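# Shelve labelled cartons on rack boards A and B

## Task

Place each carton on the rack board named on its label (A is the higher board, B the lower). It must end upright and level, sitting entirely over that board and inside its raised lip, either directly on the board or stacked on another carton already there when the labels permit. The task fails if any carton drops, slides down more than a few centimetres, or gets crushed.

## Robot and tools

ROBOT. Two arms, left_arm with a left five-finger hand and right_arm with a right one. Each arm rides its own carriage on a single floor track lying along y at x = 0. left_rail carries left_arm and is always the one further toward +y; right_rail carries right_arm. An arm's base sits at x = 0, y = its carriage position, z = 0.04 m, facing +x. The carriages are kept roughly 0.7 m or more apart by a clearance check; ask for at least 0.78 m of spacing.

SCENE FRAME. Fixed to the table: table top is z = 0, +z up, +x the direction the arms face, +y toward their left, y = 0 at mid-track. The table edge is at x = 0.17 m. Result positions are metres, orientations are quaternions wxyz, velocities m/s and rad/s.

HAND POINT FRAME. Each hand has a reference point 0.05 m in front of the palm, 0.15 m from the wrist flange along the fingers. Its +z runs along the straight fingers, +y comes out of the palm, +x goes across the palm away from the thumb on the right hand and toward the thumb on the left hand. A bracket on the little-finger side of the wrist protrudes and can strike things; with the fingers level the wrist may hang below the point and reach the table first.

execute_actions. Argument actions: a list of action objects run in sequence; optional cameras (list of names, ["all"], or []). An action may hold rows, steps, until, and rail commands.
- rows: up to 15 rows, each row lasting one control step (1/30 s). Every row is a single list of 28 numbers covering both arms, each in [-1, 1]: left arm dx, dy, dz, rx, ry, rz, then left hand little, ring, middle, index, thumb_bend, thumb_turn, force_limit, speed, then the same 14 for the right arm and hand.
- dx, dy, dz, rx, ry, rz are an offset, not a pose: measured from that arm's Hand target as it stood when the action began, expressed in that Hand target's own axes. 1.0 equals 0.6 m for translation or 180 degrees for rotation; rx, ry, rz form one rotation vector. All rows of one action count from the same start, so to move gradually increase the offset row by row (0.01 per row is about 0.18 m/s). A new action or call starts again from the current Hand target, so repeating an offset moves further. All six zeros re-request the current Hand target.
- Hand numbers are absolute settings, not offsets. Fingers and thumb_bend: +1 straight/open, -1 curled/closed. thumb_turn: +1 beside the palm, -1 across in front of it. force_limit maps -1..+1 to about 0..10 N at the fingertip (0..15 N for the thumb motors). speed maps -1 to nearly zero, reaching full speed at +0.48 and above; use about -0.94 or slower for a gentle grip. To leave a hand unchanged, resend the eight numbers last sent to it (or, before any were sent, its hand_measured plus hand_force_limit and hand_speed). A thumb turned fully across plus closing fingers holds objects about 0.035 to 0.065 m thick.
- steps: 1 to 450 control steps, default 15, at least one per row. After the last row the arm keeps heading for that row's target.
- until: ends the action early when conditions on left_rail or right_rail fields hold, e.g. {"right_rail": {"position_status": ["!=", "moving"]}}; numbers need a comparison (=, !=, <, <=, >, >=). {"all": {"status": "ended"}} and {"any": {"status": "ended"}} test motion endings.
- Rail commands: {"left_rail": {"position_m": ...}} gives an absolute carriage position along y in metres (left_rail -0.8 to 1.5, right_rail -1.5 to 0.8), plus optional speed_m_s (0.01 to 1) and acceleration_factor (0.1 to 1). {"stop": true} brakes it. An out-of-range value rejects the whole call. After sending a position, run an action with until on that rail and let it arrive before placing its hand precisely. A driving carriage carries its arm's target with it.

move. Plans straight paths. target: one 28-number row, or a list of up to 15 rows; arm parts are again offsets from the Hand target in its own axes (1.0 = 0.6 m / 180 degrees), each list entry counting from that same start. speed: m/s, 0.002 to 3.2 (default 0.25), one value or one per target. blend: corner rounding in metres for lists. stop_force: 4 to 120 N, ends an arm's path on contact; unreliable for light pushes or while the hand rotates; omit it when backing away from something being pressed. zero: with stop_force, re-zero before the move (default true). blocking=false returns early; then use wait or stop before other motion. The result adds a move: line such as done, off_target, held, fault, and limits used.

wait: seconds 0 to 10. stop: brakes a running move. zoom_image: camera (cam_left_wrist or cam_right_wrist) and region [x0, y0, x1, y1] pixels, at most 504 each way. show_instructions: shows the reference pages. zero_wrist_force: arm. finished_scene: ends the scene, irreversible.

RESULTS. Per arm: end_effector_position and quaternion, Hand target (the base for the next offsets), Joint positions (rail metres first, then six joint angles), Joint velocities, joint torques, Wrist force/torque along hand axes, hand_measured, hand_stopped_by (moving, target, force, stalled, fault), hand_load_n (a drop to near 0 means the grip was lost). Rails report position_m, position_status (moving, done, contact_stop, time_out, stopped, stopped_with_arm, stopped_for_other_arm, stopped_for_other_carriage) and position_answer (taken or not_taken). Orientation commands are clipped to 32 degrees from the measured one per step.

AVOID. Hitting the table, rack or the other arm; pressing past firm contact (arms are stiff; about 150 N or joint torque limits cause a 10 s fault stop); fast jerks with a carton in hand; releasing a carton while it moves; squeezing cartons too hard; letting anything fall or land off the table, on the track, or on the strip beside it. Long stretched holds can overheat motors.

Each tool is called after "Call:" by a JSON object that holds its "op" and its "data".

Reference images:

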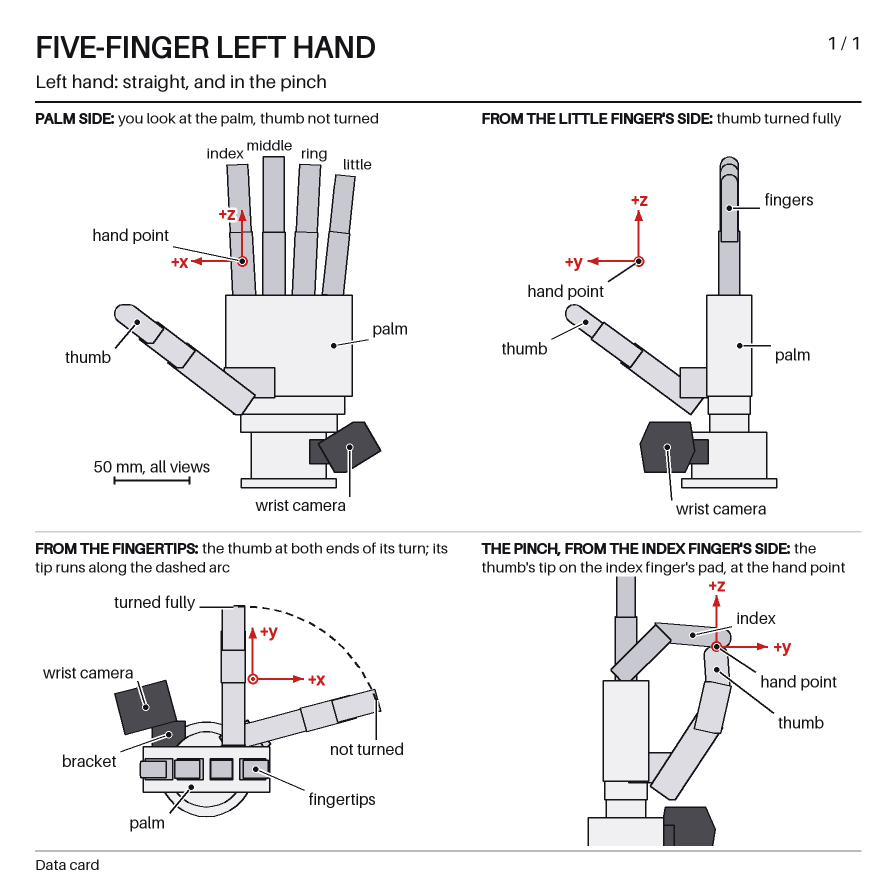

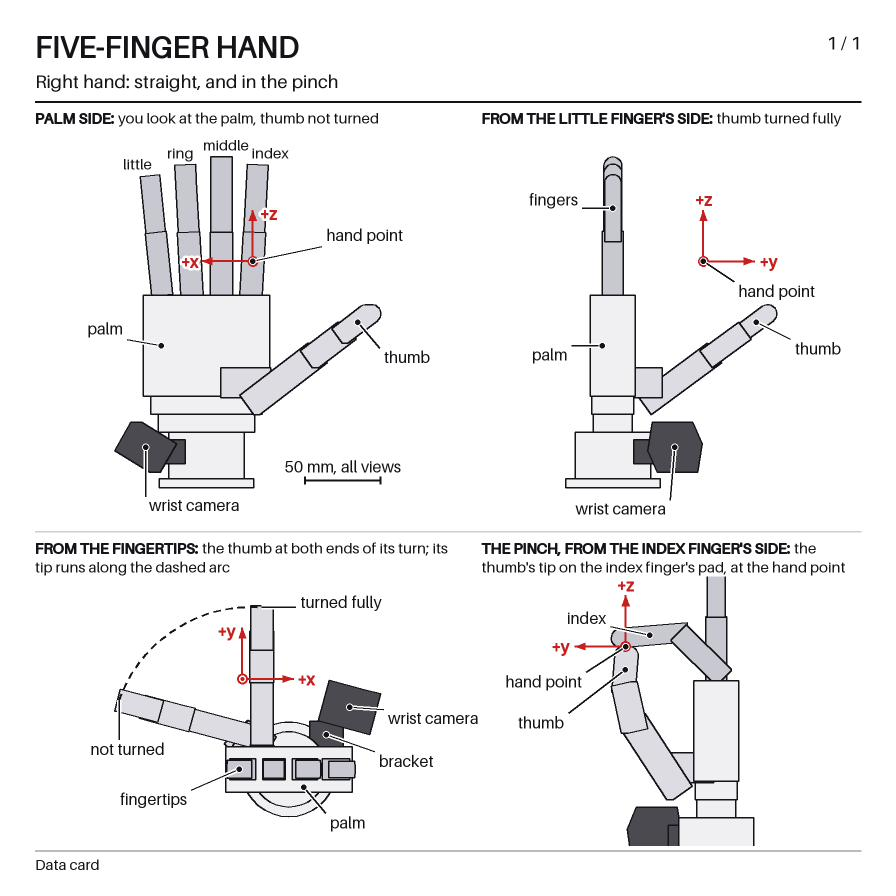

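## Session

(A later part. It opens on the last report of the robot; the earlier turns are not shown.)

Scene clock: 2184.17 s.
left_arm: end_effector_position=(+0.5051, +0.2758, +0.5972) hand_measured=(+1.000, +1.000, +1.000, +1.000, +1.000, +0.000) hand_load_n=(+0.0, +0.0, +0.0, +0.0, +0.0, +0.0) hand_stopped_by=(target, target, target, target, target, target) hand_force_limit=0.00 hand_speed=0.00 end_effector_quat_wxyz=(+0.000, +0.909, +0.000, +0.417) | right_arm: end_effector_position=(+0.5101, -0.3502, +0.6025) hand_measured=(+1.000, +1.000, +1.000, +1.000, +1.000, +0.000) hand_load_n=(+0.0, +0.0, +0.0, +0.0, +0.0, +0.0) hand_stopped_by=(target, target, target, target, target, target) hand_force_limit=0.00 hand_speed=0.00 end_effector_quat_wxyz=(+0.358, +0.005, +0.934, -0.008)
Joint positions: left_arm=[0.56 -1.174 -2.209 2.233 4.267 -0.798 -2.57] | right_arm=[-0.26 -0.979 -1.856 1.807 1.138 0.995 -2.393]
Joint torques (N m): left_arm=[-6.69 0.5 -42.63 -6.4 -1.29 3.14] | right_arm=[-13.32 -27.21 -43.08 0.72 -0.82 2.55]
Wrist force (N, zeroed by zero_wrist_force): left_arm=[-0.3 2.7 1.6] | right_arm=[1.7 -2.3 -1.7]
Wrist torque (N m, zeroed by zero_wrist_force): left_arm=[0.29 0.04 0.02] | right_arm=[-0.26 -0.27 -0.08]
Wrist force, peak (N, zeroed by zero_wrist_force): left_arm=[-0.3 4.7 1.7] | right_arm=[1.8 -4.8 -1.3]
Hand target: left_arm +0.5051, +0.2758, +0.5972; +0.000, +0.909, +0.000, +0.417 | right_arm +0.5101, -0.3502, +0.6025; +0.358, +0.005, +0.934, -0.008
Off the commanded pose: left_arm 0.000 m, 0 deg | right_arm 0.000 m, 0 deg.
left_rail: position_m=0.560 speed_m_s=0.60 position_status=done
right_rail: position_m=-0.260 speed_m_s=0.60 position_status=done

Call:
{"op": "execute_actions", "data": {"actions": [{"left_rail":{"position_m":0.60},"steps":150,"until":{"left_rail":{"position_status":["!=","moving"]}}},{"right_rail":{"position_m":-0.22},"steps":200,"until":{"right_rail":{"position_status":["!=","moving"]}}}]}}

Call:
{"op": "move", "data": {"target": [-0.0121,0.31,-0.014,0,0.004,0,1,1,1,1,1,0,0,0,0.0255,0.2667,-0.0117,-0.006,-0.0447,-0.0007,1,1,1,1,1,0,0,0], "speed": 0.25}}

Call:
{"op": "move", "data": {"target": [-0.5122,0,0.43,0,0,0,1,1,1,1,1,0,0,0,0.5122,0,0.43,0,0,0,1,1,1,1,1,0,0,0], "speed": 0.25, "cameras": ["all"]}}

Scene clock: 2219.37 s.
left_arm: end_effector_position=(+0.5051, +0.3158, +0.5973) hand_measured=(+1.000, +1.000, +1.000, +1.000, +1.000, +0.000) hand_load_n=(+0.0, +0.0, +0.0, +0.0, +0.0, +0.0) hand_stopped_by=(target, target, target, target, target, target) hand_force_limit=0.00 hand_speed=0.00 end_effector_quat_wxyz=(+0.000, +0.909, +0.000, +0.417) | right_arm: end_effector_position=(+0.5101, -0.3102, +0.6025) hand_measured=(+1.000, +1.000, +1.000, +1.000, +1.000, +0.000) hand_load_n=(+0.0, +0.0, +0.0, +0.0, +0.0, +0.0) hand_stopped_by=(target, target, target, target, target, target) hand_force_limit=0.00 hand_speed=0.00 end_effector_quat_wxyz=(+0.358, +0.005, +0.934, -0.008)
Joint positions: left_arm=[0.6 -1.174 -2.209 2.233 4.267 -0.798 -2.57] | right_arm=[-0.22 -0.979 -1.856 1.807 1.138 0.995 -2.393]
Joint torques (N m): left_arm=[8.75 14.99 -51.49 -3.46 2.05 2.79] | right_arm=[1.46 -3.71 -34.46 2.06 -3.03 2.29]
Wrist force (N, zeroed by zero_wrist_force): left_arm=[-0.3 2.5 1.4] | right_arm=[1.7 -2.9 -1.5]
Wrist torque (N m, zeroed by zero_wrist_force): left_arm=[0.28 0.02 0.03] | right_arm=[-0.35 -0.28 -0.10]
Wrist force, peak (N, zeroed by zero_wrist_force): left_arm=[-0.5 5.7 1.6] | right_arm=[1.7 -5.5 -1.4]
Hand target: left_arm +0.5051, +0.3158, +0.5972; +0.000, +0.909, +0.000, +0.417 | right_arm +0.5101, -0.3102, +0.6025; +0.358, +0.005, +0.934, -0.008
Off the commanded pose: left_arm 0.000 m, 0 deg | right_arm 0.000 m, 0 deg.
left_rail: position_m=0.600 speed_m_s=0.60 position_status=done
right_rail: position_m=-0.220 speed_m_s=0.60 position_status=done

Scene clock: 2220.87 s.
left_arm: end_effector_position=(+0.4939, +0.1298, +0.5972) hand_measured=(+1.000, +1.000, +1.000, +1.000, +1.000, +0.000) hand_load_n=(+0.0, +0.0, +0.0, +0.0, +0.0, -0.5) hand_stopped_by=(target, target, target, target, target, target) hand_force_limit=0.00 hand_speed=0.00 end_effector_quat_wxyz=(+0.000, +0.906, +0.000, +0.422) | right_arm: end_effector_position=(+0.4964, -0.1500, +0.5956) hand_measured=(+1.000, +1.000, +1.000, +1.000, +1.000, +0.000) hand_load_n=(+0.0, +0.0, +0.0, +0.0, +0.0, +0.0) hand_stopped_by=(target, target, target, target, target, target) hand_force_limit=0.00 hand_speed=0.00 end_effector_quat_wxyz=(+0.423, +0.000, +0.906, +0.000)
Joint positions: left_arm=[0.6 -1.352 -1.945 2.078 4.327 -0.727 -2.808] | right_arm=[-0.22 -0.659 -2.032 1.933 0.913 1.083 -2.032]
Joint torques (N m): left_arm=[-19.6 -2.11 -53.46 -7.25 5.47 -3.11] | right_arm=[14.63 -0.09 -52.63 -0.91 2.44 2.88]
Wrist force (N, zeroed by zero_wrist_force): left_arm=[-0.3 2.7 0.9] | right_arm=[1.4 -2.4 -1.7]
Wrist torque (N m, zeroed by zero_wrist_force): left_arm=[0.32 0.07 0.10] | right_arm=[-0.28 -0.10 -0.19]
Wrist force, peak (N, zeroed by zero_wrist_force): left_arm=[-0.4 4.1 0.9] | right_arm=[1.6 -4.1 -1.4]
Hand target: left_arm +0.4939, +0.1298, +0.5972; +0.000, +0.906, +0.000, +0.422 | right_arm +0.4965, -0.1500, +0.5956; +0.423, +0.000, +0.906, +0.000
Off the commanded pose: left_arm 0.000 m, 0 deg | right_arm 0.000 m, 0 deg.
left_rail: position_m=0.600 speed_m_s=0.60 position_status=done
right_rail: position_m=-0.220 speed_m_s=0.60 position_status=done
move: done

Scene clock: 2223.30 s.
left_arm: end_effector_position=(+0.4936, +0.1299, +0.1959) hand_measured=(+1.000, +1.000, +1.000, +1.000, +1.000, +0.000) hand_load_n=(+0.0, +0.0, +0.0, +0.0, +0.0, +0.0) hand_stopped_by=(target, target, target, target, target, target) hand_force_limit=0.00 hand_speed=0.00 end_effector_quat_wxyz=(+0.000, +0.907, +0.000, +0.422) | right_arm: end_effector_position=(+0.4967, -0.1500, +0.1944) hand_measured=(+1.000, +1.000, +1.000, +1.000, +1.000, +0.000) hand_load_n=(+0.0, +0.0, +0.0, +0.0, +0.0, +0.0) hand_stopped_by=(target, target, target, target, target, target) hand_force_limit=0.00 hand_speed=0.00 end_effector_quat_wxyz=(+0.423, +0.000, +0.906, +0.000)
Joint positions: left_arm=[0.6 -1.352 -1.424 2.537 3.348 -0.727 -2.809] | right_arm=[-0.22 -0.657 -1.757 2.528 0.043 1.083 -2.031]
Joint torques (N m): left_arm=[20.42 -24.77 -14.77 -7.22 5.29 3.16] | right_arm=[19.1 -0.01 -29.66 -1.16 1.93 2.35]
Wrist force (N, zeroed by zero_wrist_force): left_arm=[-0.3 2.8 0.8] | right_arm=[1.0 -2.2 -2.2]
Wrist torque (N m, zeroed by zero_wrist_force): left_arm=[0.34 0.06 -0.03] | right_arm=[-0.18 0.00 -0.27]
Wrist force, peak (N, zeroed by zero_wrist_force): left_arm=[-1.4 3.2 1.7] | right_arm=[1.4 -3.3 -2.0]
Hand target: left_arm +0.4936, +0.1299, +0.1959; +0.000, +0.906, +0.000, +0.422 | right_arm +0.4968, -0.1500, +0.1944; +0.423, +0.000, +0.906, +0.000
Off the commanded pose: left_arm 0.000 m, 0 deg | right_arm 0.000 m, 0 deg.
left_rail: position_m=0.600 speed_m_s=0.60 position_status=done
right_rail: position_m=-0.220 speed_m_s=0.60 position_status=done
move: done
camera_calibration:
cam_left_wrist: T_world_to_cam=[[0.145888, 0.97622, 0.160349, -0.22863], [0.159413, -0.183162, 0.970072, -0.241315], [0.976373, -0.115961, -0.182343, -0.315981], [0, 0, 0, 1]] pos_world=[0.380338, 0.142352, 0.213137]
cam_right_wrist: T_world_to_cam=[[-0.1171, 0.978197, -0.171515, 0.242981], [0.185312, 0.191192, 0.963901, -0.248237], [0.975678, 0.0810886, -0.20366, -0.315425], [0, 0, 0, 1]] pos_world=[0.382207, -0.164644, 0.216712]

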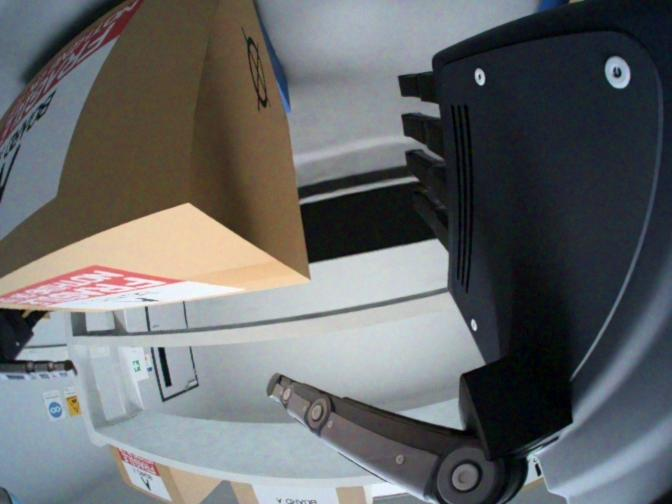

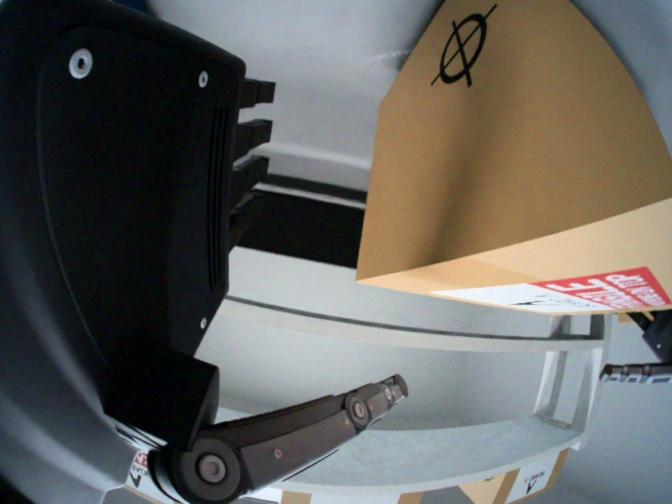

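Call:
{"op": "zero_wrist_force", "data": {"arm": "left_arm"}}

Call:
{"op": "zero_wrist_force", "data": {"arm": "right_arm"}}

Call:
{"op": "move", "data": {"target": [-0.005,0.1,0.004,0,0,0,1,1,1,1,1,0,0,0,0.003,0.1,0.0025,0,0,0,1,1,1,1,1,0,0,0], "speed": 0.012, "stop_force": 30}}

Wrist force sensor zeroed.

Wrist force sensor zeroed.

Scene clock: 2245.80 s.
left_arm: end_effector_position=(+0.4935, +0.0699, +0.1920) hand_measured=(+1.000, +1.000, +1.000, +1.000, +1.000, +0.000) hand_load_n=(+0.0, +0.0, +0.0, +0.0, +0.0, +0.0) hand_stopped_by=(target, target, target, target, target, target) hand_force_limit=0.00 hand_speed=0.00 end_effector_quat_wxyz=(+0.000, +0.906, +0.000, +0.422) | right_arm: end_effector_position=(+0.4968, -0.0900, +0.1920) hand_measured=(+1.000, +1.000, +1.000, +1.000, +1.000, +0.000) hand_load_n=(+0.0, +0.0, +0.0, +0.0, -0.5, +0.0) hand_stopped_by=(target, target, target, target, target, target) hand_force_limit=0.00 hand_speed=0.00 end_effector_quat_wxyz=(+0.423, +0.000, +0.906, +0.000)
Joint positions: left_arm=[0.6 -1.378 -1.357 2.444 3.401 -0.721 -2.846] | right_arm=[-0.22 -0.417 -1.754 2.517 -0.02 1.255 -1.848]
Joint torques (N m): left_arm=[-19.38 -29.95 -35.43 -2.25 5.23 -3.04] | right_arm=[15.77 -2.62 -39.2 -1.21 1.92 2.56]
Wrist force (N, zeroed by zero_wrist_force): left_arm=[-1.4 -4.9 -1.4] | right_arm=[-0.1 0.2 0.2]
Wrist torque (N m, zeroed by zero_wrist_force): left_arm=[-0.23 0.08 0.41] | right_arm=[0.04 -0.10 0.02]
Wrist force, peak (N, zeroed by zero_wrist_force): left_arm=[-0.2 -5.7 -1.5] | right_arm=[0.3 -0.1 1.1]
Hand target: left_arm +0.4935, +0.0699, +0.1920; +0.000, +0.906, +0.000, +0.422 | right_arm +0.4968, -0.0900, +0.1920; +0.423, +0.000, +0.906, +0.000
Off the commanded pose: left_arm 0.000 m, 0 deg | right_arm 0.000 m, 0 deg.
left_rail: position_m=0.600 speed_m_s=0.60 position_status=done
right_rail: position_m=-0.220 speed_m_s=0.60 position_status=done
move: done

Call:
{"op": "move", "data": {"target": [0,0.05,0,0,0,0,1,1,1,1,1,0,0,0,0,0.05,0,0,0,0,1,1,1,1,1,0,0,0], "speed": 0.008, "stop_force": 30}}

Call:
{"op": "move", "data": {"target": [0.0064,0,-0.0054,0,0,0,1,1,1,1,1,0,0,0,-0.0064,0,-0.0054,0,0,0,1,1,1,1,1,0,0,0], "speed": 0.02}}

Call:
{"op": "move", "data": {"target": [0,0.01,0,0,0,0,1,1,1,1,1,0,0,0,0,0.01,0,0,0,0,1,1,1,1,1,0,0,0], "speed": 0.003, "stop_force": 42, "zero": false}}

Call:
{"op": "move", "data": {"target": [0.0102,0,-0.0086,0,0,0,1,1,1,1,1,0,0,0,-0.0102,0,-0.0086,0,0,0,1,1,1,1,1,0,0,0], "speed": 0.02, "cameras": ["all"]}}

Scene clock: 2256.73 s.
left_arm: end_effector_position=(+0.4935, +0.0665, +0.1920) hand_measured=(+1.000, +1.000, +1.000, +1.000, +1.000, +0.000) hand_load_n=(+0.0, +0.0, +0.0, +0.0, +0.0, +0.0) hand_stopped_by=(target, target, target, target, target, target) hand_force_limit=0.00 hand_speed=0.00 end_effector_quat_wxyz=(+0.000, +0.906, +0.000, +0.422) | right_arm: end_effector_position=(+0.4969, -0.0866, +0.1921) hand_measured=(+1.000, +1.000, +1.000, +1.000, +1.000, +0.000) hand_load_n=(+0.0, +0.0, +0.0, +0.0, +0.0, +0.0) hand_stopped_by=(target, target, target, target, target, target) hand_force_limit=0.00 hand_speed=0.00 end_effector_quat_wxyz=(+0.423, +0.000, +0.906, +0.000)
Joint positions: left_arm=[0.6 -1.379 -1.354 2.438 3.405 -0.72 -2.848] | right_arm=[-0.22 -0.403 -1.753 2.515 -0.024 1.266 -1.838]
Joint torques (N m): left_arm=[2.57 -53.72 -31.66 -10.59 -1.81 1.61] | right_arm=[-0.63 -23.33 -9.15 7.8 -9.87 -2.71]
Wrist force (N, zeroed by zero_wrist_force): left_arm=[-2.8 -26.8 -4.6] | right_arm=[-6.1 -29.0 5.8]
Wrist torque (N m, zeroed by zero_wrist_force): left_arm=[-1.35 -0.07 1.65] | right_arm=[-0.82 -0.11 -0.78]
Wrist force, peak (N, zeroed by zero_wrist_force): left_arm=[1.3 -44.0 -13.5] | right_arm=[-2.7 -38.7 6.6]
Hand target: left_arm +0.4935, +0.0665, +0.1920; +0.000, +0.906, +0.000, +0.422 (not the last commanded pose) | right_arm +0.4969, -0.0866, +0.1921; +0.423, +0.000, +0.906, +0.000 (not the last commanded pose)
Off the commanded pose: left_arm 0.027 m, 0 deg | right_arm 0.027 m, 0 deg.
left_rail: position_m=0.600 speed_m_s=0.60 position_status=done
right_rail: position_m=-0.220 speed_m_s=0.60 position_status=done
move: contact (left_arm, right_arm)

Scene clock: 2257.53 s.
left_arm: end_effector_position=(+0.4935, +0.0665, +0.1969) hand_measured=(+1.000, +1.000, +1.000, +1.000, +1.000, +0.000) hand_load_n=(+0.0, +0.0, +0.0, +0.0, +0.0, +0.0) hand_stopped_by=(target, target, target, target, target, target) hand_force_limit=0.00 hand_speed=0.00 end_effector_quat_wxyz=(+0.000, +0.906, +0.000, +0.422) | right_arm: end_effector_position=(+0.4969, -0.0866, +0.1970) hand_measured=(+1.000, +1.000, +1.000, +1.000, +1.000, +0.000) hand_load_n=(+0.0, +0.0, -0.5, +0.0, +0.0, -0.5) hand_stopped_by=(target, target, target, target, target, target) hand_force_limit=0.00 hand_speed=0.00 end_effector_quat_wxyz=(+0.423, +0.000, +0.906, +0.000)
Joint positions: left_arm=[0.6 -1.379 -1.365 2.436 3.418 -0.72 -2.848] | right_arm=[-0.22 -0.403 -1.762 2.51 -0.009 1.266 -1.838]
Joint torques (N m): left_arm=[5.44 -55.68 -34.57 -2.06 -1.57 0.81] | right_arm=[-7.23 -19.51 -40.53 4.45 -0.4 -2.76]
Wrist force (N, zeroed by zero_wrist_force): left_arm=[-1.0 -1.9 0.6] | right_arm=[0.8 -3.1 1.1]
Wrist torque (N m, zeroed by zero_wrist_force): left_arm=[-0.10 0.12 0.28] | right_arm=[-0.03 -0.19 0.10]
Wrist force, peak (N, zeroed by zero_wrist_force): left_arm=[-11.0 -27.9 1.1] | right_arm=[-5.7 -29.2 5.7]
Hand target: left_arm +0.4935, +0.0665, +0.1970; +0.000, +0.906, +0.000, +0.422 | right_arm +0.4969, -0.0866, +0.1971; +0.423, +0.000, +0.906, +0.000
Off the commanded pose: left_arm 0.000 m, 0 deg | right_arm 0.000 m, 0 deg.
left_rail: position_m=0.600 speed_m_s=0.60 position_status=done
right_rail: position_m=-0.220 speed_m_s=0.60 position_status=done
move: done

Scene clock: 2259.13 s.
left_arm: end_effector_position=(+0.4935, +0.0655, +0.1969) hand_measured=(+1.000, +1.000, +1.000, +1.000, +1.000, +0.000) hand_load_n=(+0.0, +0.0, +0.0, +0.0, -0.5, +0.0) hand_stopped_by=(target, target, target, target, target, target) hand_force_limit=0.00 hand_speed=0.00 end_effector_quat_wxyz=(+0.000, +0.907, +0.000, +0.422) | right_arm: end_effector_position=(+0.4970, -0.0856, +0.1972) hand_measured=(+1.000, +1.000, +1.000, +1.000, +1.000, +0.000) hand_load_n=(+0.0, +0.0, +0.0, +0.0, +0.0, +0.0) hand_stopped_by=(target, target, target, target, target, target) hand_force_limit=0.00 hand_speed=0.00 end_effector_quat_wxyz=(+0.423, +0.000, +0.906, +0.000)
Joint positions: left_arm=[0.6 -1.38 -1.364 2.435 3.42 -0.72 -2.848] | right_arm=[-0.22 -0.398 -1.762 2.509 -0.01 1.27 -1.834]
Joint torques (N m): left_arm=[-6.38 -49.42 -39.6 -11.72 -3.38 -0.12] | right_arm=[4.91 -23.06 -10.31 8.7 -12.49 -2.03]
Wrist force (N, zeroed by zero_wrist_force): left_arm=[3.2 -45.5 -13.0] | right_arm=[0.0 -41.0 11.0]
Wrist torque (N m, zeroed by zero_wrist_force): left_arm=[-1.86 -0.96 3.20] | right_arm=[-1.31 -0.53 -1.23]
Wrist force, peak (N, zeroed by zero_wrist_force): left_arm=[4.2 -52.6 -15.9] | right_arm=[-1.2 -46.9 11.3]
Hand target: left_arm +0.4935, +0.0655, +0.1969; +0.000, +0.907, +0.000, +0.422 (not the last commanded pose) | right_arm +0.4970, -0.0856, +0.1972; +0.423, +0.000, +0.906, +0.000 (not the last commanded pose)
Off the commanded pose: left_arm 0.005 m, 0 deg | right_arm 0.005 m, 0 deg.
left_rail: position_m=0.600 speed_m_s=0.60 position_status=done
right_rail: position_m=-0.220 speed_m_s=0.60 position_status=done
move: contact (left_arm, right_arm)

Scene clock: 2259.97 s.
left_arm: end_effector_position=(+0.4935, +0.0654, +0.2048) hand_measured=(+1.000, +1.000, +1.000, +1.000, +1.000, +0.000) hand_load_n=(+0.0, +0.0, +0.0, +0.0, +0.0, +0.0) hand_stopped_by=(target, target, target, target, target, target) hand_force_limit=0.00 hand_speed=0.00 end_effector_quat_wxyz=(+0.000, +0.907, +0.000, +0.422) | right_arm: end_effector_position=(+0.4969, -0.0856, +0.2051) hand_measured=(+1.000, +1.000, +1.000, +1.000, +1.000, +0.000) hand_load_n=(+0.0, +0.0, +0.5, +0.0, -0.5, +0.0) hand_stopped_by=(target, target, target, target, target, target) hand_force_limit=0.00 hand_speed=0.00 end_effector_quat_wxyz=(+0.423, +0.000, +0.906, +0.000)
Joint positions: left_arm=[0.6 -1.38 -1.381 2.431 3.441 -0.721 -2.848] | right_arm=[-0.22 -0.398 -1.777 2.501 0.013 1.27 -1.834]
Joint torques (N m): left_arm=[-2.81 -52.68 -33.18 -1.71 1.63 -1.16] | right_arm=[3.96 -25.02 -42.52 3.62 1.46 -0.97]
Wrist force (N, zeroed by zero_wrist_force): left_arm=[0.3 1.4 -1.3] | right_arm=[-0.4 -3.6 1.5]
Wrist torque (N m, zeroed by zero_wrist_force): left_arm=[0.30 -0.09 0.17] | right_arm=[-0.37 -0.08 -0.13]
Wrist force, peak (N, zeroed by zero_wrist_force): left_arm=[3.4 -45.4 -12.9] | right_arm=[-0.6 -41.8 11.2]
Hand target: left_arm +0.4935, +0.0655, +0.2049; +0.000, +0.907, +0.000, +0.422 | right_arm +0.4970, -0.0856, +0.2052; +0.423, +0.000, +0.906, +0.000
Off the commanded pose: left_arm 0.000 m, 0 deg | right_arm 0.000 m, 0 deg.
left_rail: position_m=0.600 speed_m_s=0.60 position_status=done
right_rail: position_m=-0.220 speed_m_s=0.60 position_status=done
move: done
camera_calibration:
cam_left_wrist: T_world_to_cam=[[0.145914, 0.976136, 0.160833, -0.167187], [0.159567, -0.183666, 0.969951, -0.261738], [0.976344, -0.115866, -0.182558, -0.321689], [0, 0, 0, 1]] pos_world=[0.380238, 0.077852, 0.222036]
cam_right_wrist: T_world_to_cam=[[-0.11653, 0.97815, -0.172171, 0.181669], [0.184875, 0.191685, 0.963887, -0.270699], [0.975829, 0.0804917, -0.203172, -0.3189], [0, 0, 0, 1]] pos_world=[0.382407, -0.100142, 0.22741]

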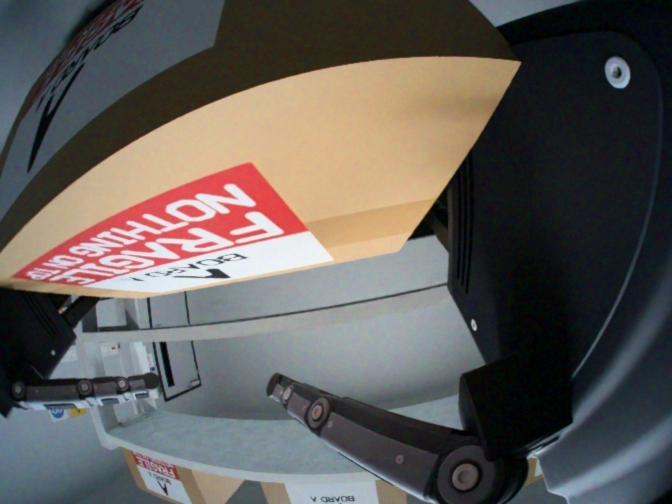

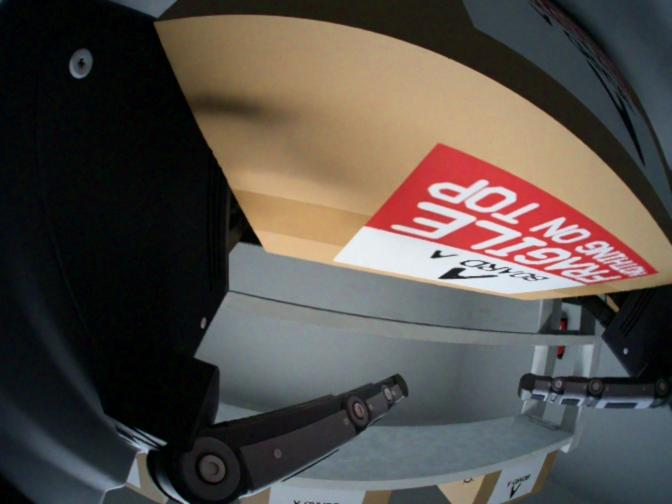

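Call:
{"op": "move", "data": {"target": [[0,-0.008,0,0,0,0,1,1,1,1,1,0,0,0,0,-0.008,0,0,0,0,1,1,1,1,1,0,0,0],[-0.0294,-0.008,0.0246,0,0,0,1,1,1,1,1,0,0,0,0.0294,-0.008,0.0246,0,0,0,1,1,1,1,1,0,0,0]], "speed": 0.05}}

Call:
{"op": "move", "data": {"target": [0,0.03,0,0,0,0,1,1,1,1,1,0,0,0,0,0.03,0,0,0,0,1,1,1,1,1,0,0,0], "speed": 0.005, "stop_force": 42}}

Scene clock: 2274.67 s.
left_arm: end_effector_position=(+0.4935, +0.0703, +0.1820) hand_measured=(+1.000, +1.000, +1.000, +1.000, +1.000, +0.000) hand_load_n=(+0.0, +0.0, +0.0, +0.0, +0.0, +0.0) hand_stopped_by=(target, target, target, target, target, target) hand_force_limit=0.00 hand_speed=0.00 end_effector_quat_wxyz=(+0.000, +0.907, +0.000, +0.422) | right_arm: end_effector_position=(+0.4969, -0.0905, +0.1823) hand_measured=(+1.000, +1.000, +1.000, +1.000, +1.000, +0.000) hand_load_n=(-0.5, +0.0, +0.0, +0.0, +0.0, -0.5) hand_stopped_by=(target, target, target, target, target, target) hand_force_limit=0.00 hand_speed=0.00 end_effector_quat_wxyz=(+0.423, +0.000, +0.906, +0.000)
Joint positions: left_arm=[0.6 -1.378 -1.335 2.448 3.375 -0.721 -2.846] | right_arm=[-0.22 -0.418 -1.735 2.526 -0.05 1.255 -1.848]
Joint torques (N m): left_arm=[-7.05 -28.36 -14.62 -7.11 -0.68 3.28] | right_arm=[16.21 -2.45 -21.37 -1.02 2.2 2.37]
Wrist force (N, zeroed by zero_wrist_force): left_arm=[0.2 1.7 -1.0] | right_arm=[-1.1 -1.6 1.0]
Wrist torque (N m, zeroed by zero_wrist_force): left_arm=[0.36 -0.05 -0.01] | right_arm=[-0.27 0.02 0.03]
Wrist force, peak (N, zeroed by zero_wrist_force): left_arm=[0.2 1.7 -1.5] | right_arm=[-0.7 -3.4 1.7]
Hand target: left_arm +0.4934, +0.0703, +0.1819; +0.000, +0.907, +0.000, +0.422 | right_arm +0.4969, -0.0904, +0.1822; +0.423, +0.000, +0.906, +0.000
Off the commanded pose: left_arm 0.000 m, 0 deg | right_arm 0.000 m, 0 deg.
left_rail: position_m=0.600 speed_m_s=0.60 position_status=done
right_rail: position_m=-0.220 speed_m_s=0.60 position_status=done
move: done

Scene clock: 2277.03 s.
left_arm: end_effector_position=(+0.4934, +0.0649, +0.1818) hand_measured=(+1.000, +1.000, +1.000, +1.000, +1.000, +0.000) hand_load_n=(+0.0, +0.0, +0.0, +0.0, +0.0, -0.5) hand_stopped_by=(target, target, target, target, target, target) hand_force_limit=0.00 hand_speed=0.00 end_effector_quat_wxyz=(+0.000, +0.907, -0.001, +0.422) | right_arm: end_effector_position=(+0.4971, -0.0849, +0.1823) hand_measured=(+1.000, +1.000, +1.000, +1.000, +1.000, +0.000) hand_load_n=(+0.0, +0.0, +0.0, +0.0, +0.0, +0.0) hand_stopped_by=(target, target, target, target, target, target) hand_force_limit=0.00 hand_speed=0.00 end_effector_quat_wxyz=(+0.423, +0.000, +0.906, -0.001)
Joint positions: left_arm=[0.6 -1.38 -1.33 2.44 3.381 -0.72 -2.849] | right_arm=[-0.22 -0.394 -1.733 2.524 -0.055 1.273 -1.832]
Joint torques (N m): left_arm=[-6.97 -50.44 -41.58 -11.2 -1.97 1.04] | right_arm=[-0.11 -25.1 -5.79 8.77 -11.37 -3.24]
Wrist force (N, zeroed by zero_wrist_force): left_arm=[2.1 -46.6 -15.3] | right_arm=[-4.1 -42.2 12.9]
Wrist torque (N m, zeroed by zero_wrist_force): left_arm=[-2.18 -0.98 2.87] | right_arm=[-1.75 -0.11 -0.76]
Wrist force, peak (N, zeroed by zero_wrist_force): left_arm=[1.4 -49.9 -17.3] | right_arm=[-3.8 -50.3 13.4]
Hand target: left_arm +0.4935, +0.0649, +0.1818; +0.000, +0.907, -0.001, +0.422 (not the last commanded pose) | right_arm +0.4971, -0.0849, +0.1823; +0.423, +0.000, +0.906, -0.001 (not the last commanded pose)
Off the commanded pose: left_arm 0.013 m, 0 deg | right_arm 0.012 m, 0 deg.
left_rail: position_m=0.600 speed_m_s=0.60 position_status=done
right_rail: position_m=-0.220 speed_m_s=0.60 position_status=done
move: contact (left_arm, right_arm)

Call:
{"op": "move", "data": {"target": [0.0064,0,-0.0054,0,0,0,1,1,1,1,1,0,0,0,-0.0064,0,-0.0054,0,0,0,1,1,1,1,1,0,0,0], "speed": 0.02}}

Call:
{"op": "move", "data": {"target": [0,0.01,0,0,0,0,1,1,1,1,1,0,0,0,0,0.01,0,0,0,0,1,1,1,1,1,0,0,0], "speed": 0.003, "stop_force": 48, "zero": false}}

Scene clock: 2282.40 s.
left_arm: end_effector_position=(+0.4935, +0.0648, +0.1868) hand_measured=(+1.000, +1.000, +1.000, +1.000, +1.000, +0.000) hand_load_n=(+0.0, +0.0, +0.0, +0.0, +0.0, +0.0) hand_stopped_by=(target, target, target, target, target, target) hand_force_limit=0.00 hand_speed=0.00 end_effector_quat_wxyz=(+0.000, +0.907, -0.001, +0.422) | right_arm: end_effector_position=(+0.4971, -0.0849, +0.1872) hand_measured=(+1.000, +1.000, +1.000, +1.000, +1.000, +0.000) hand_load_n=(+0.0, +0.0, +0.0, +0.0, +0.0, +0.0) hand_stopped_by=(target, target, target, target, target, target) hand_force_limit=0.00 hand_speed=0.00 end_effector_quat_wxyz=(+0.423, +0.000, +0.906, -0.001)
Joint positions: left_arm=[0.6 -1.38 -1.341 2.438 3.394 -0.72 -2.849] | right_arm=[-0.22 -0.394 -1.743 2.519 -0.04 1.273 -1.832]
Joint torques (N m): left_arm=[-1.85 -57.09 -41.16 -3.69 -1.07 0.51] | right_arm=[7.51 -28.81 -38.06 3.72 -6.47 -2.19]
Wrist force (N, zeroed by zero_wrist_force): left_arm=[-3.1 -10.9 1.3] | right_arm=[2.4 -16.0 3.5]
Wrist torque (N m, zeroed by zero_wrist_force): left_arm=[-0.35 0.20 0.40] | right_arm=[-0.89 -0.22 -0.32]
Wrist force, peak (N, zeroed by zero_wrist_force): left_arm=[2.3 -47.4 -15.8] | right_arm=[-2.8 -45.8 13.5]
Hand target: left_arm +0.4935, +0.0648, +0.1868; +0.000, +0.907, -0.001, +0.422 | right_arm +0.4971, -0.0849, +0.1873; +0.423, +0.000, +0.906, -0.001
Off the commanded pose: left_arm 0.000 m, 0 deg | right_arm 0.000 m, 0 deg.
left_rail: position_m=0.600 speed_m_s=0.60 position_status=done
right_rail: position_m=-0.220 speed_m_s=0.60 position_status=done
move: done

Scene clock: 2283.23 s.
left_arm: end_effector_position=(+0.4935, +0.0645, +0.1868) hand_measured=(+1.000, +1.000, +1.000, +1.000, +1.000, +0.000) hand_load_n=(+0.0, +0.0, +0.0, +0.0, -0.5, +0.0) hand_stopped_by=(target, target, target, target, target, target) hand_force_limit=0.00 hand_speed=0.00 end_effector_quat_wxyz=(-0.001, +0.907, +0.000, +0.422) | right_arm: end_effector_position=(+0.4972, -0.0845, +0.1874) hand_measured=(+1.000, +1.000, +1.000, +1.000, +1.000, +0.000) hand_load_n=(+0.0, +0.0, +0.0, +0.0, +0.0, +0.0) hand_stopped_by=(target, target, target, target, target, target) hand_force_limit=0.00 hand_speed=0.00 end_effector_quat_wxyz=(+0.423, +0.000, +0.906, -0.001)
Joint positions: left_arm=[0.6 -1.38 -1.341 2.437 3.395 -0.72 -2.849] | right_arm=[-0.22 -0.392 -1.743 2.519 -0.04 1.275 -1.83]
Joint torques (N m): left_arm=[-17.59 -49.29 -40.2 -10.07 -1.38 1] | right_arm=[6.79 -18.36 -23.19 6.68 -13.38 -2.17]
Wrist force (N, zeroed by zero_wrist_force): left_arm=[5.4 -44.2 -6.9] | right_arm=[5.4 -48.8 4.1]
Wrist torque (N m, zeroed by zero_wrist_force): left_arm=[-1.58 -0.53 1.96] | right_arm=[-2.66 -0.34 -1.89]
Wrist force, peak (N, zeroed by zero_wrist_force): left_arm=[8.5 -54.3 -12.8] | right_arm=[6.8 -54.9 5.8]
Hand target: left_arm +0.4935, +0.0646, +0.1868; -0.001, +0.907, -0.001, +0.422 (not the last commanded pose) | right_arm +0.4971, -0.0845, +0.1873; +0.423, +0.000, +0.906, -0.001 (not the last commanded pose)
Off the commanded pose: left_arm 0.006 m, 0 deg | right_arm 0.006 m, 0 deg.
left_rail: position_m=0.600 speed_m_s=0.60 position_status=done
right_rail: position_m=-0.220 speed_m_s=0.60 position_status=done
move: contact (left_arm, right_arm)

Now engage fingers lightly for support, then lift a bit.

Call:
{"op": "execute_actions", "data": {"actions": [{"rows":[[0,0,0,0,0,0,0.6,0.6,0.6,0.6,1,0,-0.4,-0.9,0,0,0,0,0,0,0.6,0.6,0.6,0.6,1,0,-0.4,-0.9]],"steps":90}]}}

Call:
{"op": "move", "data": {"target": [0.0102,0,-0.0086,0,0,0,0.6,0.6,0.6,0.6,1,0,-0.4,-0.9,-0.0102,0,-0.0086,0,0,0,0.6,0.6,0.6,0.6,1,0,-0.4,-0.9], "speed": 0.02, "cameras": ["all"]}}

Scene clock: 2290.77 s.
left_arm: end_effector_position=(+0.4935, +0.0646, +0.1868) hand_measured=(+0.844, +0.872, +0.882, +0.872, +1.000, +0.000) hand_load_n=(+4.0, +3.5, +5.0, +6.0, +0.0, +0.0) hand_stopped_by=(force, force, force, force, target, target) hand_force_limit=-0.40 hand_speed=-0.90 end_effector_quat_wxyz=(-0.001, +0.907, -0.001, +0.422) | right_arm: end_effector_position=(+0.4971, -0.0845, +0.1873) hand_measured=(+0.844, +0.872, +0.882, +0.872, +1.000, +0.000) hand_load_n=(+5.0, +3.5, +5.5, +4.0, +0.0, +0.0) hand_stopped_by=(force, force, force, force, target, target) hand_force_limit=-0.40 hand_speed=-0.90 end_effector_quat_wxyz=(+0.423, +0.000, +0.906, -0.001)
Joint positions: left_arm=[0.6 -1.38 -1.341 2.437 3.395 -0.72 -2.849] | right_arm=[-0.22 -0.392 -1.743 2.519 -0.04 1.275 -1.83]
Joint torques (N m): left_arm=[-2.1 -51.6 -41.77 -9.97 -4.75 1.82] | right_arm=[7.57 -23.4 -18.15 3.57 -11.5 -1.94]
Wrist force (N, zeroed by zero_wrist_force): left_arm=[4.7 -37.4 -3.5] | right_arm=[4.3 -43.3 4.5]
Wrist torque (N m, zeroed by zero_wrist_force): left_arm=[-0.24 -0.36 1.59] | right_arm=[-1.05 -0.36 -1.53]
Wrist force, peak (N, zeroed by zero_wrist_force): left_arm=[5.5 -43.6 -7.1] | right_arm=[5.3 -48.1 4.0]
Hand target: left_arm +0.4935, +0.0646, +0.1868; -0.001, +0.907, -0.001, +0.422 | right_arm +0.4971, -0.0845, +0.1873; +0.423, +0.000, +0.906, -0.001
Off the commanded pose: left_arm 0.000 m, 0 deg | right_arm 0.000 m, 0 deg.
left_rail: position_m=0.600 speed_m_s=0.60 position_status=done
right_rail: position_m=-0.220 speed_m_s=0.60 position_status=done

Scene clock: 2291.60 s.
left_arm: end_effector_position=(+0.4935, +0.0646, +0.1947) hand_measured=(+0.844, +0.872, +0.882, +0.872, +1.000, +0.000) hand_load_n=(+4.0, +3.0, +4.5, +5.5, +0.0, -0.5) hand_stopped_by=(force, force, force, force, target, target) hand_force_limit=-0.40 hand_speed=-0.90 end_effector_quat_wxyz=(-0.001, +0.907, -0.001, +0.422) | right_arm: end_effector_position=(+0.4971, -0.0845, +0.1953) hand_measured=(+0.844, +0.872, +0.882, +0.872, +1.000, +0.000) hand_load_n=(+5.5, +3.5, +5.5, +4.5, +0.0, +0.0) hand_stopped_by=(force, force, force, force, target, target) hand_force_limit=-0.40 hand_speed=-0.90 end_effector_quat_wxyz=(+0.423, +0.000, +0.906, -0.001)
Joint positions: left_arm=[0.6 -1.38 -1.359 2.434 3.416 -0.72 -2.849] | right_arm=[-0.22 -0.392 -1.758 2.511 -0.017 1.275 -1.83]
Joint torques (N m): left_arm=[-6.58 -58.85 -57.62 -7.19 1.84 0.25] | right_arm=[14.81 -29.53 -35.28 6.85 -12.09 0.78]
Wrist force (N, zeroed by zero_wrist_force): left_arm=[-5.2 -36.3 2.4] | right_arm=[6.1 -39.0 7.7]
Wrist torque (N m, zeroed by zero_wrist_force): left_arm=[-0.59 0.20 1.11] | right_arm=[-0.85 -0.44 -1.22]
Wrist force, peak (N, zeroed by zero_wrist_force): left_arm=[4.4 -37.2 -3.6] | right_arm=[4.3 -43.3 4.5]
Hand target: left_arm +0.4935, +0.0646, +0.1948; -0.001, +0.907, -0.001, +0.422 | right_arm +0.4971, -0.0845, +0.1953; +0.423, +0.000, +0.906, -0.001
Off the commanded pose: left_arm 0.000 m, 0 deg | right_arm 0.000 m, 0 deg.
left_rail: position_m=0.600 speed_m_s=0.60 position_status=done
right_rail: position_m=-0.220 speed_m_s=0.60 position_status=done
move: done
camera_calibration:
cam_left_wrist: T_world_to_cam=[[0.145723, 0.97606, 0.161468, -0.164837], [0.159616, -0.184268, 0.969829, -0.252034], [0.976364, -0.115554, -0.182647, -0.323639], [0, 0, 0, 1]] pos_world=[0.380239, 0.0770515, 0.211934]
cam_right_wrist: T_world_to_cam=[[-0.115894, 0.978128, -0.172723, 0.178773], [0.184753, 0.192089, 0.96383, -0.261286], [0.975928, 0.0797908, -0.202974, -0.321249], [0, 0, 0, 1]] pos_world=[0.382507, -0.0990399, 0.217508]

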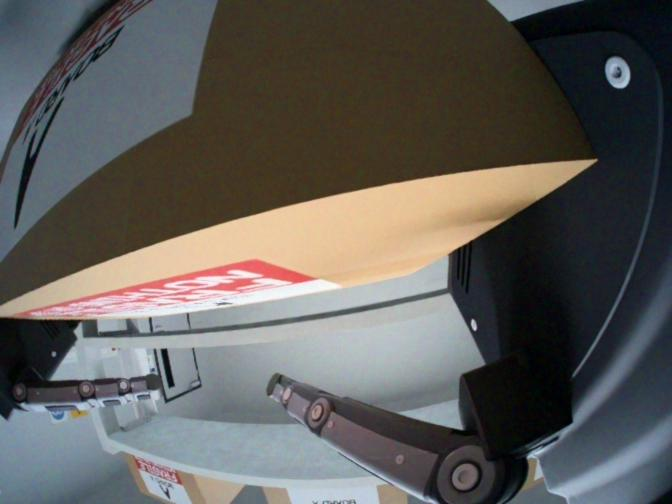

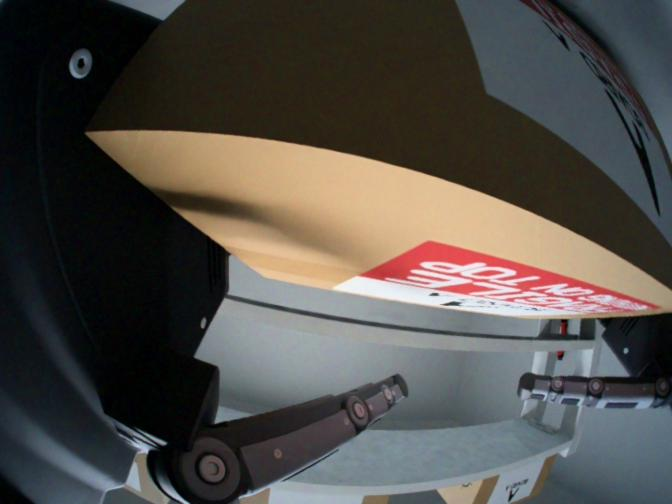

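Call:
{"op": "move", "data": {"target": [0.1021,0.0001,-0.0857,0,0,0,0.6,0.6,0.6,0.6,1,0,-0.4,-0.9,-0.1021,0.0001,-0.0857,0,0,0,0.6,0.6,0.6,0.6,1,0,-0.4,-0.9], "speed": 0.06}}

Scene clock: 2303.73 s.
left_arm: end_effector_position=(+0.4937, +0.0645, +0.2747) hand_measured=(+0.844, +0.872, +0.882, +0.872, +1.000, +0.000) hand_load_n=(+3.5, +2.5, +3.5, +4.0, +0.0, -0.5) hand_stopped_by=(force, force, force, force, target, target) hand_force_limit=-0.40 hand_speed=-0.90 end_effector_quat_wxyz=(-0.001, +0.907, +0.000, +0.422) | right_arm: end_effector_position=(+0.4970, -0.0843, +0.2752) hand_measured=(+0.844, +0.872, +0.882, +0.872, +1.000, +0.000) hand_load_n=(+5.5, +4.0, +6.0, +5.0, +0.0, +0.0) hand_stopped_by=(force, force, force, force, target, target) hand_force_limit=-0.40 hand_speed=-0.90 end_effector_quat_wxyz=(+0.423, +0.000, +0.906, -0.001)
Joint positions: left_arm=[0.6 -1.38 -1.52 2.387 3.624 -0.72 -2.849] | right_arm=[-0.22 -0.392 -1.884 2.419 0.2 1.275 -1.83]
Joint torques (N m): left_arm=[-39.55 -46.98 -71.24 -9.2 -0.99 -3.56] | right_arm=[7.19 -27.17 -37.2 9.31 -16.51 -1.86]
Wrist force (N, zeroed by zero_wrist_force): left_arm=[-7.3 -51.2 -1.4] | right_arm=[3.7 -54.0 11.2]
Wrist torque (N m, zeroed by zero_wrist_force): left_arm=[-1.70 0.19 1.73] | right_arm=[-1.45 -0.41 -1.67]
Wrist force, peak (N, zeroed by zero_wrist_force): left_arm=[-5.5 -55.7 1.4] | right_arm=[4.8 -58.1 8.8]
Hand target: left_arm +0.4936, +0.0644, +0.2748; -0.001, +0.907, -0.001, +0.422 | right_arm +0.4970, -0.0844, +0.2753; +0.423, +0.000, +0.906, -0.001
Off the commanded pose: left_arm 0.000 m, 0 deg | right_arm 0.000 m, 0 deg.
left_rail: position_m=0.600 speed_m_s=0.60 position_status=done
right_rail: position_m=-0.220 speed_m_s=0.60 position_status=done
move: done

Call:
{"op": "move", "data": {"target": [0.1532,-0.0005,-0.1286,0,0,0,0.6,0.6,0.6,0.6,1,0,-0.4,-0.9,-0.1532,-0.0005,-0.1286,0,0,0,0.6,0.6,0.6,0.6,1,0,-0.4,-0.9], "speed": 0.08}}

Call:
{"op": "move", "data": {"target": [0.1532,-0.0005,-0.1286,0,0,0,0.6,0.6,0.6,0.6,1,0,-0.4,-0.9,-0.1532,-0.0005,-0.1286,0,0,0,0.6,0.6,0.6,0.6,1,0,-0.4,-0.9], "speed": 0.08}}

Scene clock: 2310.70 s.
left_arm: end_effector_position=(+0.4937, +0.0646, +0.3947) hand_measured=(+0.844, +0.872, +0.882, +0.872, +1.000, +0.000) hand_load_n=(+3.5, +2.5, +3.5, +3.5, +0.0, +0.0) hand_stopped_by=(force, force, force, force, target, target) hand_force_limit=-0.40 hand_speed=-0.90 end_effector_quat_wxyz=(-0.001, +0.907, +0.000, +0.422) | right_arm: end_effector_position=(+0.4968, -0.0845, +0.3953) hand_measured=(+0.844, +0.872, +0.882, +0.872, +1.000, +0.000) hand_load_n=(+5.5, +4.5, +6.5, +5.5, +0.0, +0.0) hand_stopped_by=(force, force, force, force, target, target) hand_force_limit=-0.40 hand_speed=-0.90 end_effector_quat_wxyz=(+0.423, +0.000, +0.906, -0.001)
Joint positions: left_arm=[0.6 -1.38 -1.699 2.275 3.914 -0.72 -2.849] | right_arm=[-0.22 -0.393 -1.99 2.252 0.473 1.274 -1.831]
Joint torques (N m): left_arm=[-33.73 -38.51 -68.75 -7.79 -2.8 -3.75] | right_arm=[3.59 -24.73 -48.79 8.69 -14.07 -2.63]
Wrist force (N, zeroed by zero_wrist_force): left_arm=[-8.3 -38.4 -2.6] | right_arm=[1.9 -41.1 13.1]
Wrist torque (N m, zeroed by zero_wrist_force): left_arm=[-1.15 0.03 1.53] | right_arm=[-0.72 -0.47 -0.92]
Wrist force, peak (N, zeroed by zero_wrist_force): left_arm=[-4.7 -56.3 4.3] | right_arm=[5.7 -58.4 5.5]
Hand target: left_arm +0.4937, +0.0645, +0.3948; -0.001, +0.907, -0.001, +0.422 | right_arm +0.4968, -0.0846, +0.3953; +0.423, +0.000, +0.906, -0.001
Off the commanded pose: left_arm 0.000 m, 0 deg | right_arm 0.000 m, 0 deg.
left_rail: position_m=0.600 speed_m_s=0.60 position_status=done
right_rail: position_m=-0.220 speed_m_s=0.60 position_status=done
move: done

Scene clock: 2312.70 s.
left_arm: end_effector_position=(+0.4938, +0.0647, +0.5147) hand_measured=(+0.844, +0.872, +0.882, +0.872, +1.000, +0.000) hand_load_n=(+4.0, +2.5, +3.0, +3.5, +0.0, -0.5) hand_stopped_by=(force, force, force, force, target, target) hand_force_limit=-0.40 hand_speed=-0.90 end_effector_quat_wxyz=(-0.001, +0.907, +0.000, +0.422) | right_arm: end_effector_position=(+0.4966, -0.0847, +0.5153) hand_measured=(+0.844, +0.872, +0.882, +0.872, +1.000, +0.000) hand_load_n=(+5.5, +4.0, +7.0, +6.0, +0.0, +0.0) hand_stopped_by=(force, force, force, force, target, target) hand_force_limit=-0.40 hand_speed=-0.90 end_effector_quat_wxyz=(+0.423, +0.000, +0.906, -0.001)
Joint positions: left_arm=[0.6 -1.379 -1.804 2.124 4.17 -0.72 -2.848] | right_arm=[-0.22 -0.394 -2.025 2.059 0.702 1.274 -1.831]
Joint torques (N m): left_arm=[-18.36 -31.96 -65.6 -6.41 -2.02 -3.93] | right_arm=[0.12 -21.76 -54.05 6.33 -11.75 -2.44]
Wrist force (N, zeroed by zero_wrist_force): left_arm=[-8.6 -27.8 -1.8] | right_arm=[1.8 -31.2 11.7]
Wrist torque (N m, zeroed by zero_wrist_force): left_arm=[-0.62 0.06 1.04] | right_arm=[-0.32 -0.44 -0.48]
Wrist force, peak (N, zeroed by zero_wrist_force): left_arm=[-8.7 -39.3 -0.5] | right_arm=[1.7 -41.5 12.7]
Hand target: left_arm +0.4938, +0.0647, +0.5148; -0.001, +0.907, -0.001, +0.422 | right_arm +0.4966, -0.0847, +0.5153; +0.423, +0.000, +0.906, -0.001
Off the commanded pose: left_arm 0.000 m, 0 deg | right_arm 0.000 m, 0 deg.
left_rail: position_m=0.600 speed_m_s=0.60 position_status=done
right_rail: position_m=-0.220 speed_m_s=0.60 position_status=done
move: done

Call:
{"op": "move", "data": {"target": [0.1532,0.0003,-0.1286,0,0,0,0.6,0.6,0.6,0.6,1,0,-0.4,-0.9,-0.1532,0.0003,-0.1286,0,0,0,0.6,0.6,0.6,0.6,1,0,-0.4,-0.9], "speed": 0.08}}

Scene clock: 2318.87 s.
left_arm: end_effector_position=(+0.4939, +0.0644, +0.6347) hand_measured=(+0.844, +0.872, +0.882, +0.872, +1.000, +0.000) hand_load_n=(+3.5, +2.0, +2.5, +2.5, +0.0, +0.0) hand_stopped_by=(force, force, force, force, target, target) hand_force_limit=-0.40 hand_speed=-0.90 end_effector_quat_wxyz=(-0.001, +0.907, +0.000, +0.422) | right_arm: end_effector_position=(+0.4965, -0.0844, +0.6353) hand_measured=(+0.844, +0.872, +0.882, +0.872, +1.000, +0.000) hand_load_n=(+5.5, +4.5, +7.0, +6.0, +0.0, -0.5) hand_stopped_by=(force, force, force, force, target, target) hand_force_limit=-0.40 hand_speed=-0.90 end_effector_quat_wxyz=(+0.423, +0.000, +0.906, -0.001)
Joint positions: left_arm=[0.6 -1.379 -1.848 1.941 4.397 -0.72 -2.848] | right_arm=[-0.22 -0.393 -2.011 1.84 0.906 1.274 -1.831]
Joint torques (N m): left_arm=[-19.58 -10.53 -71.19 -11.49 1.48 -4.35] | right_arm=[45.38 -11.85 -52.1 10.62 -13.95 -1.07]
Wrist force (N, zeroed by zero_wrist_force): left_arm=[-12.2 -65.8 -5.2] | right_arm=[-1.0 -68.4 15.2]
Wrist torque (N m, zeroed by zero_wrist_force): left_arm=[-2.76 0.20 2.86] | right_arm=[-1.83 -0.44 -1.97]
Wrist force, peak (N, zeroed by zero_wrist_force): left_arm=[-12.2 -65.8 -5.2] | right_arm=[-1.0 -68.4 15.2]
Hand target: left_arm +0.4939, +0.0643, +0.6348; -0.001, +0.907, -0.001, +0.422 | right_arm +0.4964, -0.0844, +0.6354; +0.423, +0.000, +0.906, -0.001
Off the commanded pose: left_arm 0.000 m, 0 deg | right_arm 0.000 m, 0 deg.
left_rail: position_m=0.600 speed_m_s=0.60 position_status=done
right_rail: position_m=-0.220 speed_m_s=0.60 position_status=done
move: done

Call:
{"op": "move", "data": {"target": [0.2004,-0.0005,-0.1682,0,0,0,0.6,0.6,0.6,0.6,1,0,-0.4,-0.9,-0.201,-0.0005,-0.1676,0,0,0,0.6,0.6,0.6,0.6,1,0,-0.4,-0.9], "speed": 0.08}}

Scene clock: 2325.03 s.
left_arm: end_effector_position=(+0.4940, +0.0644, +0.7917) hand_measured=(+0.844, +0.872, +0.882, +0.872, +1.000, +0.000) hand_load_n=(+5.0, +3.5, +4.0, +4.0, -0.5, +0.0) hand_stopped_by=(force, force, force, force, target, target) hand_force_limit=-0.40 hand_speed=-0.90 end_effector_quat_wxyz=(-0.001, +0.907, -0.001, +0.422) | right_arm: end_effector_position=(+0.4967, -0.0846, +0.7923) hand_measured=(+0.844, +0.872, +0.882, +0.872, +1.000, +0.000) hand_load_n=(+5.0, +3.5, +6.0, +5.5, +0.0, +0.0) hand_stopped_by=(force, force, force, force, target, target) hand_force_limit=-0.40 hand_speed=-0.90 end_effector_quat_wxyz=(+0.423, +0.000, +0.906, -0.001)
Joint positions: left_arm=[0.6 -1.379 -1.837 1.658 4.67 -0.72 -2.848] | right_arm=[-0.22 -0.393 -1.935 1.509 1.161 1.274 -1.831]
Joint torques (N m): left_arm=[-2.21 14.67 -61.26 -10.15 -0.9 -4.06] | right_arm=[41.56 -19.43 -54.81 9.6 -10.63 -1.43]
Wrist force (N, zeroed by zero_wrist_force): left_arm=[-9.6 -51.8 -1.0] | right_arm=[0.8 -54.6 11.5]
Wrist torque (N m, zeroed by zero_wrist_force): left_arm=[-1.68 0.07 2.15] | right_arm=[-1.54 -0.47 -1.44]
Wrist force, peak (N, zeroed by zero_wrist_force): left_arm=[-12.8 -70.9 -5.6] | right_arm=[-0.5 -73.6 16.9]
Hand target: left_arm +0.4940, +0.0644, +0.7918; -0.001, +0.907, -0.001, +0.422 | right_arm +0.4967, -0.0845, +0.7924; +0.423, +0.000, +0.906, -0.001
Off the commanded pose: left_arm 0.000 m, 0 deg | right_arm 0.000 m, 0 deg.
left_rail: position_m=0.600 speed_m_s=0.60 position_status=done
right_rail: position_m=-0.220 speed_m_s=0.60 position_status=done
move: done

Call:
{"op": "move", "data": {"target": [0.0847,-0.17,0.1009,0,0,0,0.6,0.6,0.6,0.6,1,0,-0.4,-0.9,-0.0847,0.17,0.1009,0,0,0,0.6,0.6,0.6,0.6,1,0,-0.4,-0.9], "speed": 0.08}}

Scene clock: 2334.20 s.
left_arm: end_effector_position=(+0.5731, +0.1663, +0.7919) hand_measured=(+0.844, +0.872, +0.882, +0.872, +1.000, +0.000) hand_load_n=(+4.5, +3.0, +3.5, +3.0, +0.0, +0.0) hand_stopped_by=(force, force, force, force, target, target) hand_force_limit=-0.40 hand_speed=-0.90 end_effector_quat_wxyz=(-0.001, +0.907, +0.000, +0.422) | right_arm: end_effector_position=(+0.5759, +0.0173, +0.7924) hand_measured=(+0.844, +0.872, +0.882, +0.872, +1.000, +0.000) hand_load_n=(+5.0, +3.5, +6.5, +5.5, +0.0, +0.0) hand_stopped_by=(force, force, force, force, target, target) hand_force_limit=-0.40 hand_speed=-0.90 end_effector_quat_wxyz=(+0.423, +0.000, +0.906, -0.001)
Joint positions: left_arm=[0.6 -1.167 -1.891 1.737 4.43 -0.789 -2.555] | right_arm=[-0.22 0.01 -1.739 1.368 1.068 1.58 -1.565]
Joint torques (N m): left_arm=[-7.27 -7.6 -43.68 -14.47 -7.5 2.17] | right_arm=[43.37 -25.77 -55.43 -0.64 -11.12 2.37]
Wrist force (N, zeroed by zero_wrist_force): left_arm=[-10.6 -53.6 -1.9] | right_arm=[0.0 -55.2 12.9]
Wrist torque (N m, zeroed by zero_wrist_force): left_arm=[-2.04 0.22 2.16] | right_arm=[-1.51 -0.17 -1.50]
Wrist force, peak (N, zeroed by zero_wrist_force): left_arm=[-11.6 -60.7 -2.3] | right_arm=[0.4 -65.0 11.9]
Hand target: left_arm +0.5731, +0.1664, +0.7919; -0.001, +0.907, -0.001, +0.422 | right_arm +0.5759, +0.0174, +0.7924; +0.423, +0.000, +0.906, -0.001
Off the commanded pose: left_arm 0.000 m, 0 deg | right_arm 0.000 m, 0 deg.
left_rail: position_m=0.600 speed_m_s=0.60 position_status=done
right_rail: position_m=-0.220 speed_m_s=0.60 position_status=done
move: done

Call:
{"op": "move", "data": {"target": [0.0847,-0.17,0.1009,0,0,0,0.6,0.6,0.6,0.6,1,0,-0.4,-0.9,-0.0847,0.17,0.1009,0,0,0,0.6,0.6,0.6,0.6,1,0,-0.4,-0.9], "speed": 0.08}}

Scene clock: 2338.60 s.
left_arm: end_effector_position=(+0.6521, +0.2683, +0.7920) hand_measured=(+0.844, +0.872, +0.882, +0.872, +1.000, +0.000) hand_load_n=(+5.0, +3.5, +4.0, +3.0, +0.0, +0.0) hand_stopped_by=(force, force, force, force, target, target) hand_force_limit=-0.40 hand_speed=-0.90 end_effector_quat_wxyz=(-0.001, +0.907, +0.000, +0.422) | right_arm: end_effector_position=(+0.6550, +0.1192, +0.7924) hand_measured=(+0.844, +0.872, +0.882, +0.872, +1.000, +0.000) hand_load_n=(+4.5, +3.5, +6.0, +5.0, -0.5, +0.0) hand_stopped_by=(force, force, force, force, target, target) hand_force_limit=-0.40 hand_speed=-0.90 end_effector_quat_wxyz=(+0.423, +0.000, +0.906, -0.001)
Joint positions: left_arm=[0.6 -0.917 -1.884 1.767 4.203 -0.918 -2.268] | right_arm=[-0.22 0.23 -1.531 1.176 1.064 1.748 -1.422]
Joint torques (N m): left_arm=[-8.46 11.17 -44.21 -12.33 -10.25 2.11] | right_arm=[46.23 -36.63 -55.92 0.86 -8.58 2.75]
Wrist force (N, zeroed by zero_wrist_force): left_arm=[-10.1 -47.5 -1.1] | right_arm=[0.1 -50.4 11.7]
Wrist torque (N m, zeroed by zero_wrist_force): left_arm=[-1.66 0.47 1.88] | right_arm=[-1.39 0.14 -1.34]
Wrist force, peak (N, zeroed by zero_wrist_force): left_arm=[-10.7 -54.3 -1.6] | right_arm=[-0.1 -57.1 12.8]
Hand target: left_arm +0.6522, +0.2683, +0.7920; -0.001, +0.907, -0.001, +0.422 | right_arm +0.6551, +0.1193, +0.7924; +0.423, +0.000, +0.906, -0.001
Off the commanded pose: left_arm 0.000 m, 0 deg | right_arm 0.000 m, 0 deg.
left_rail: position_m=0.600 speed_m_s=0.60 position_status=done
right_rail: position_m=-0.220 speed_m_s=0.60 position_status=done
move: done


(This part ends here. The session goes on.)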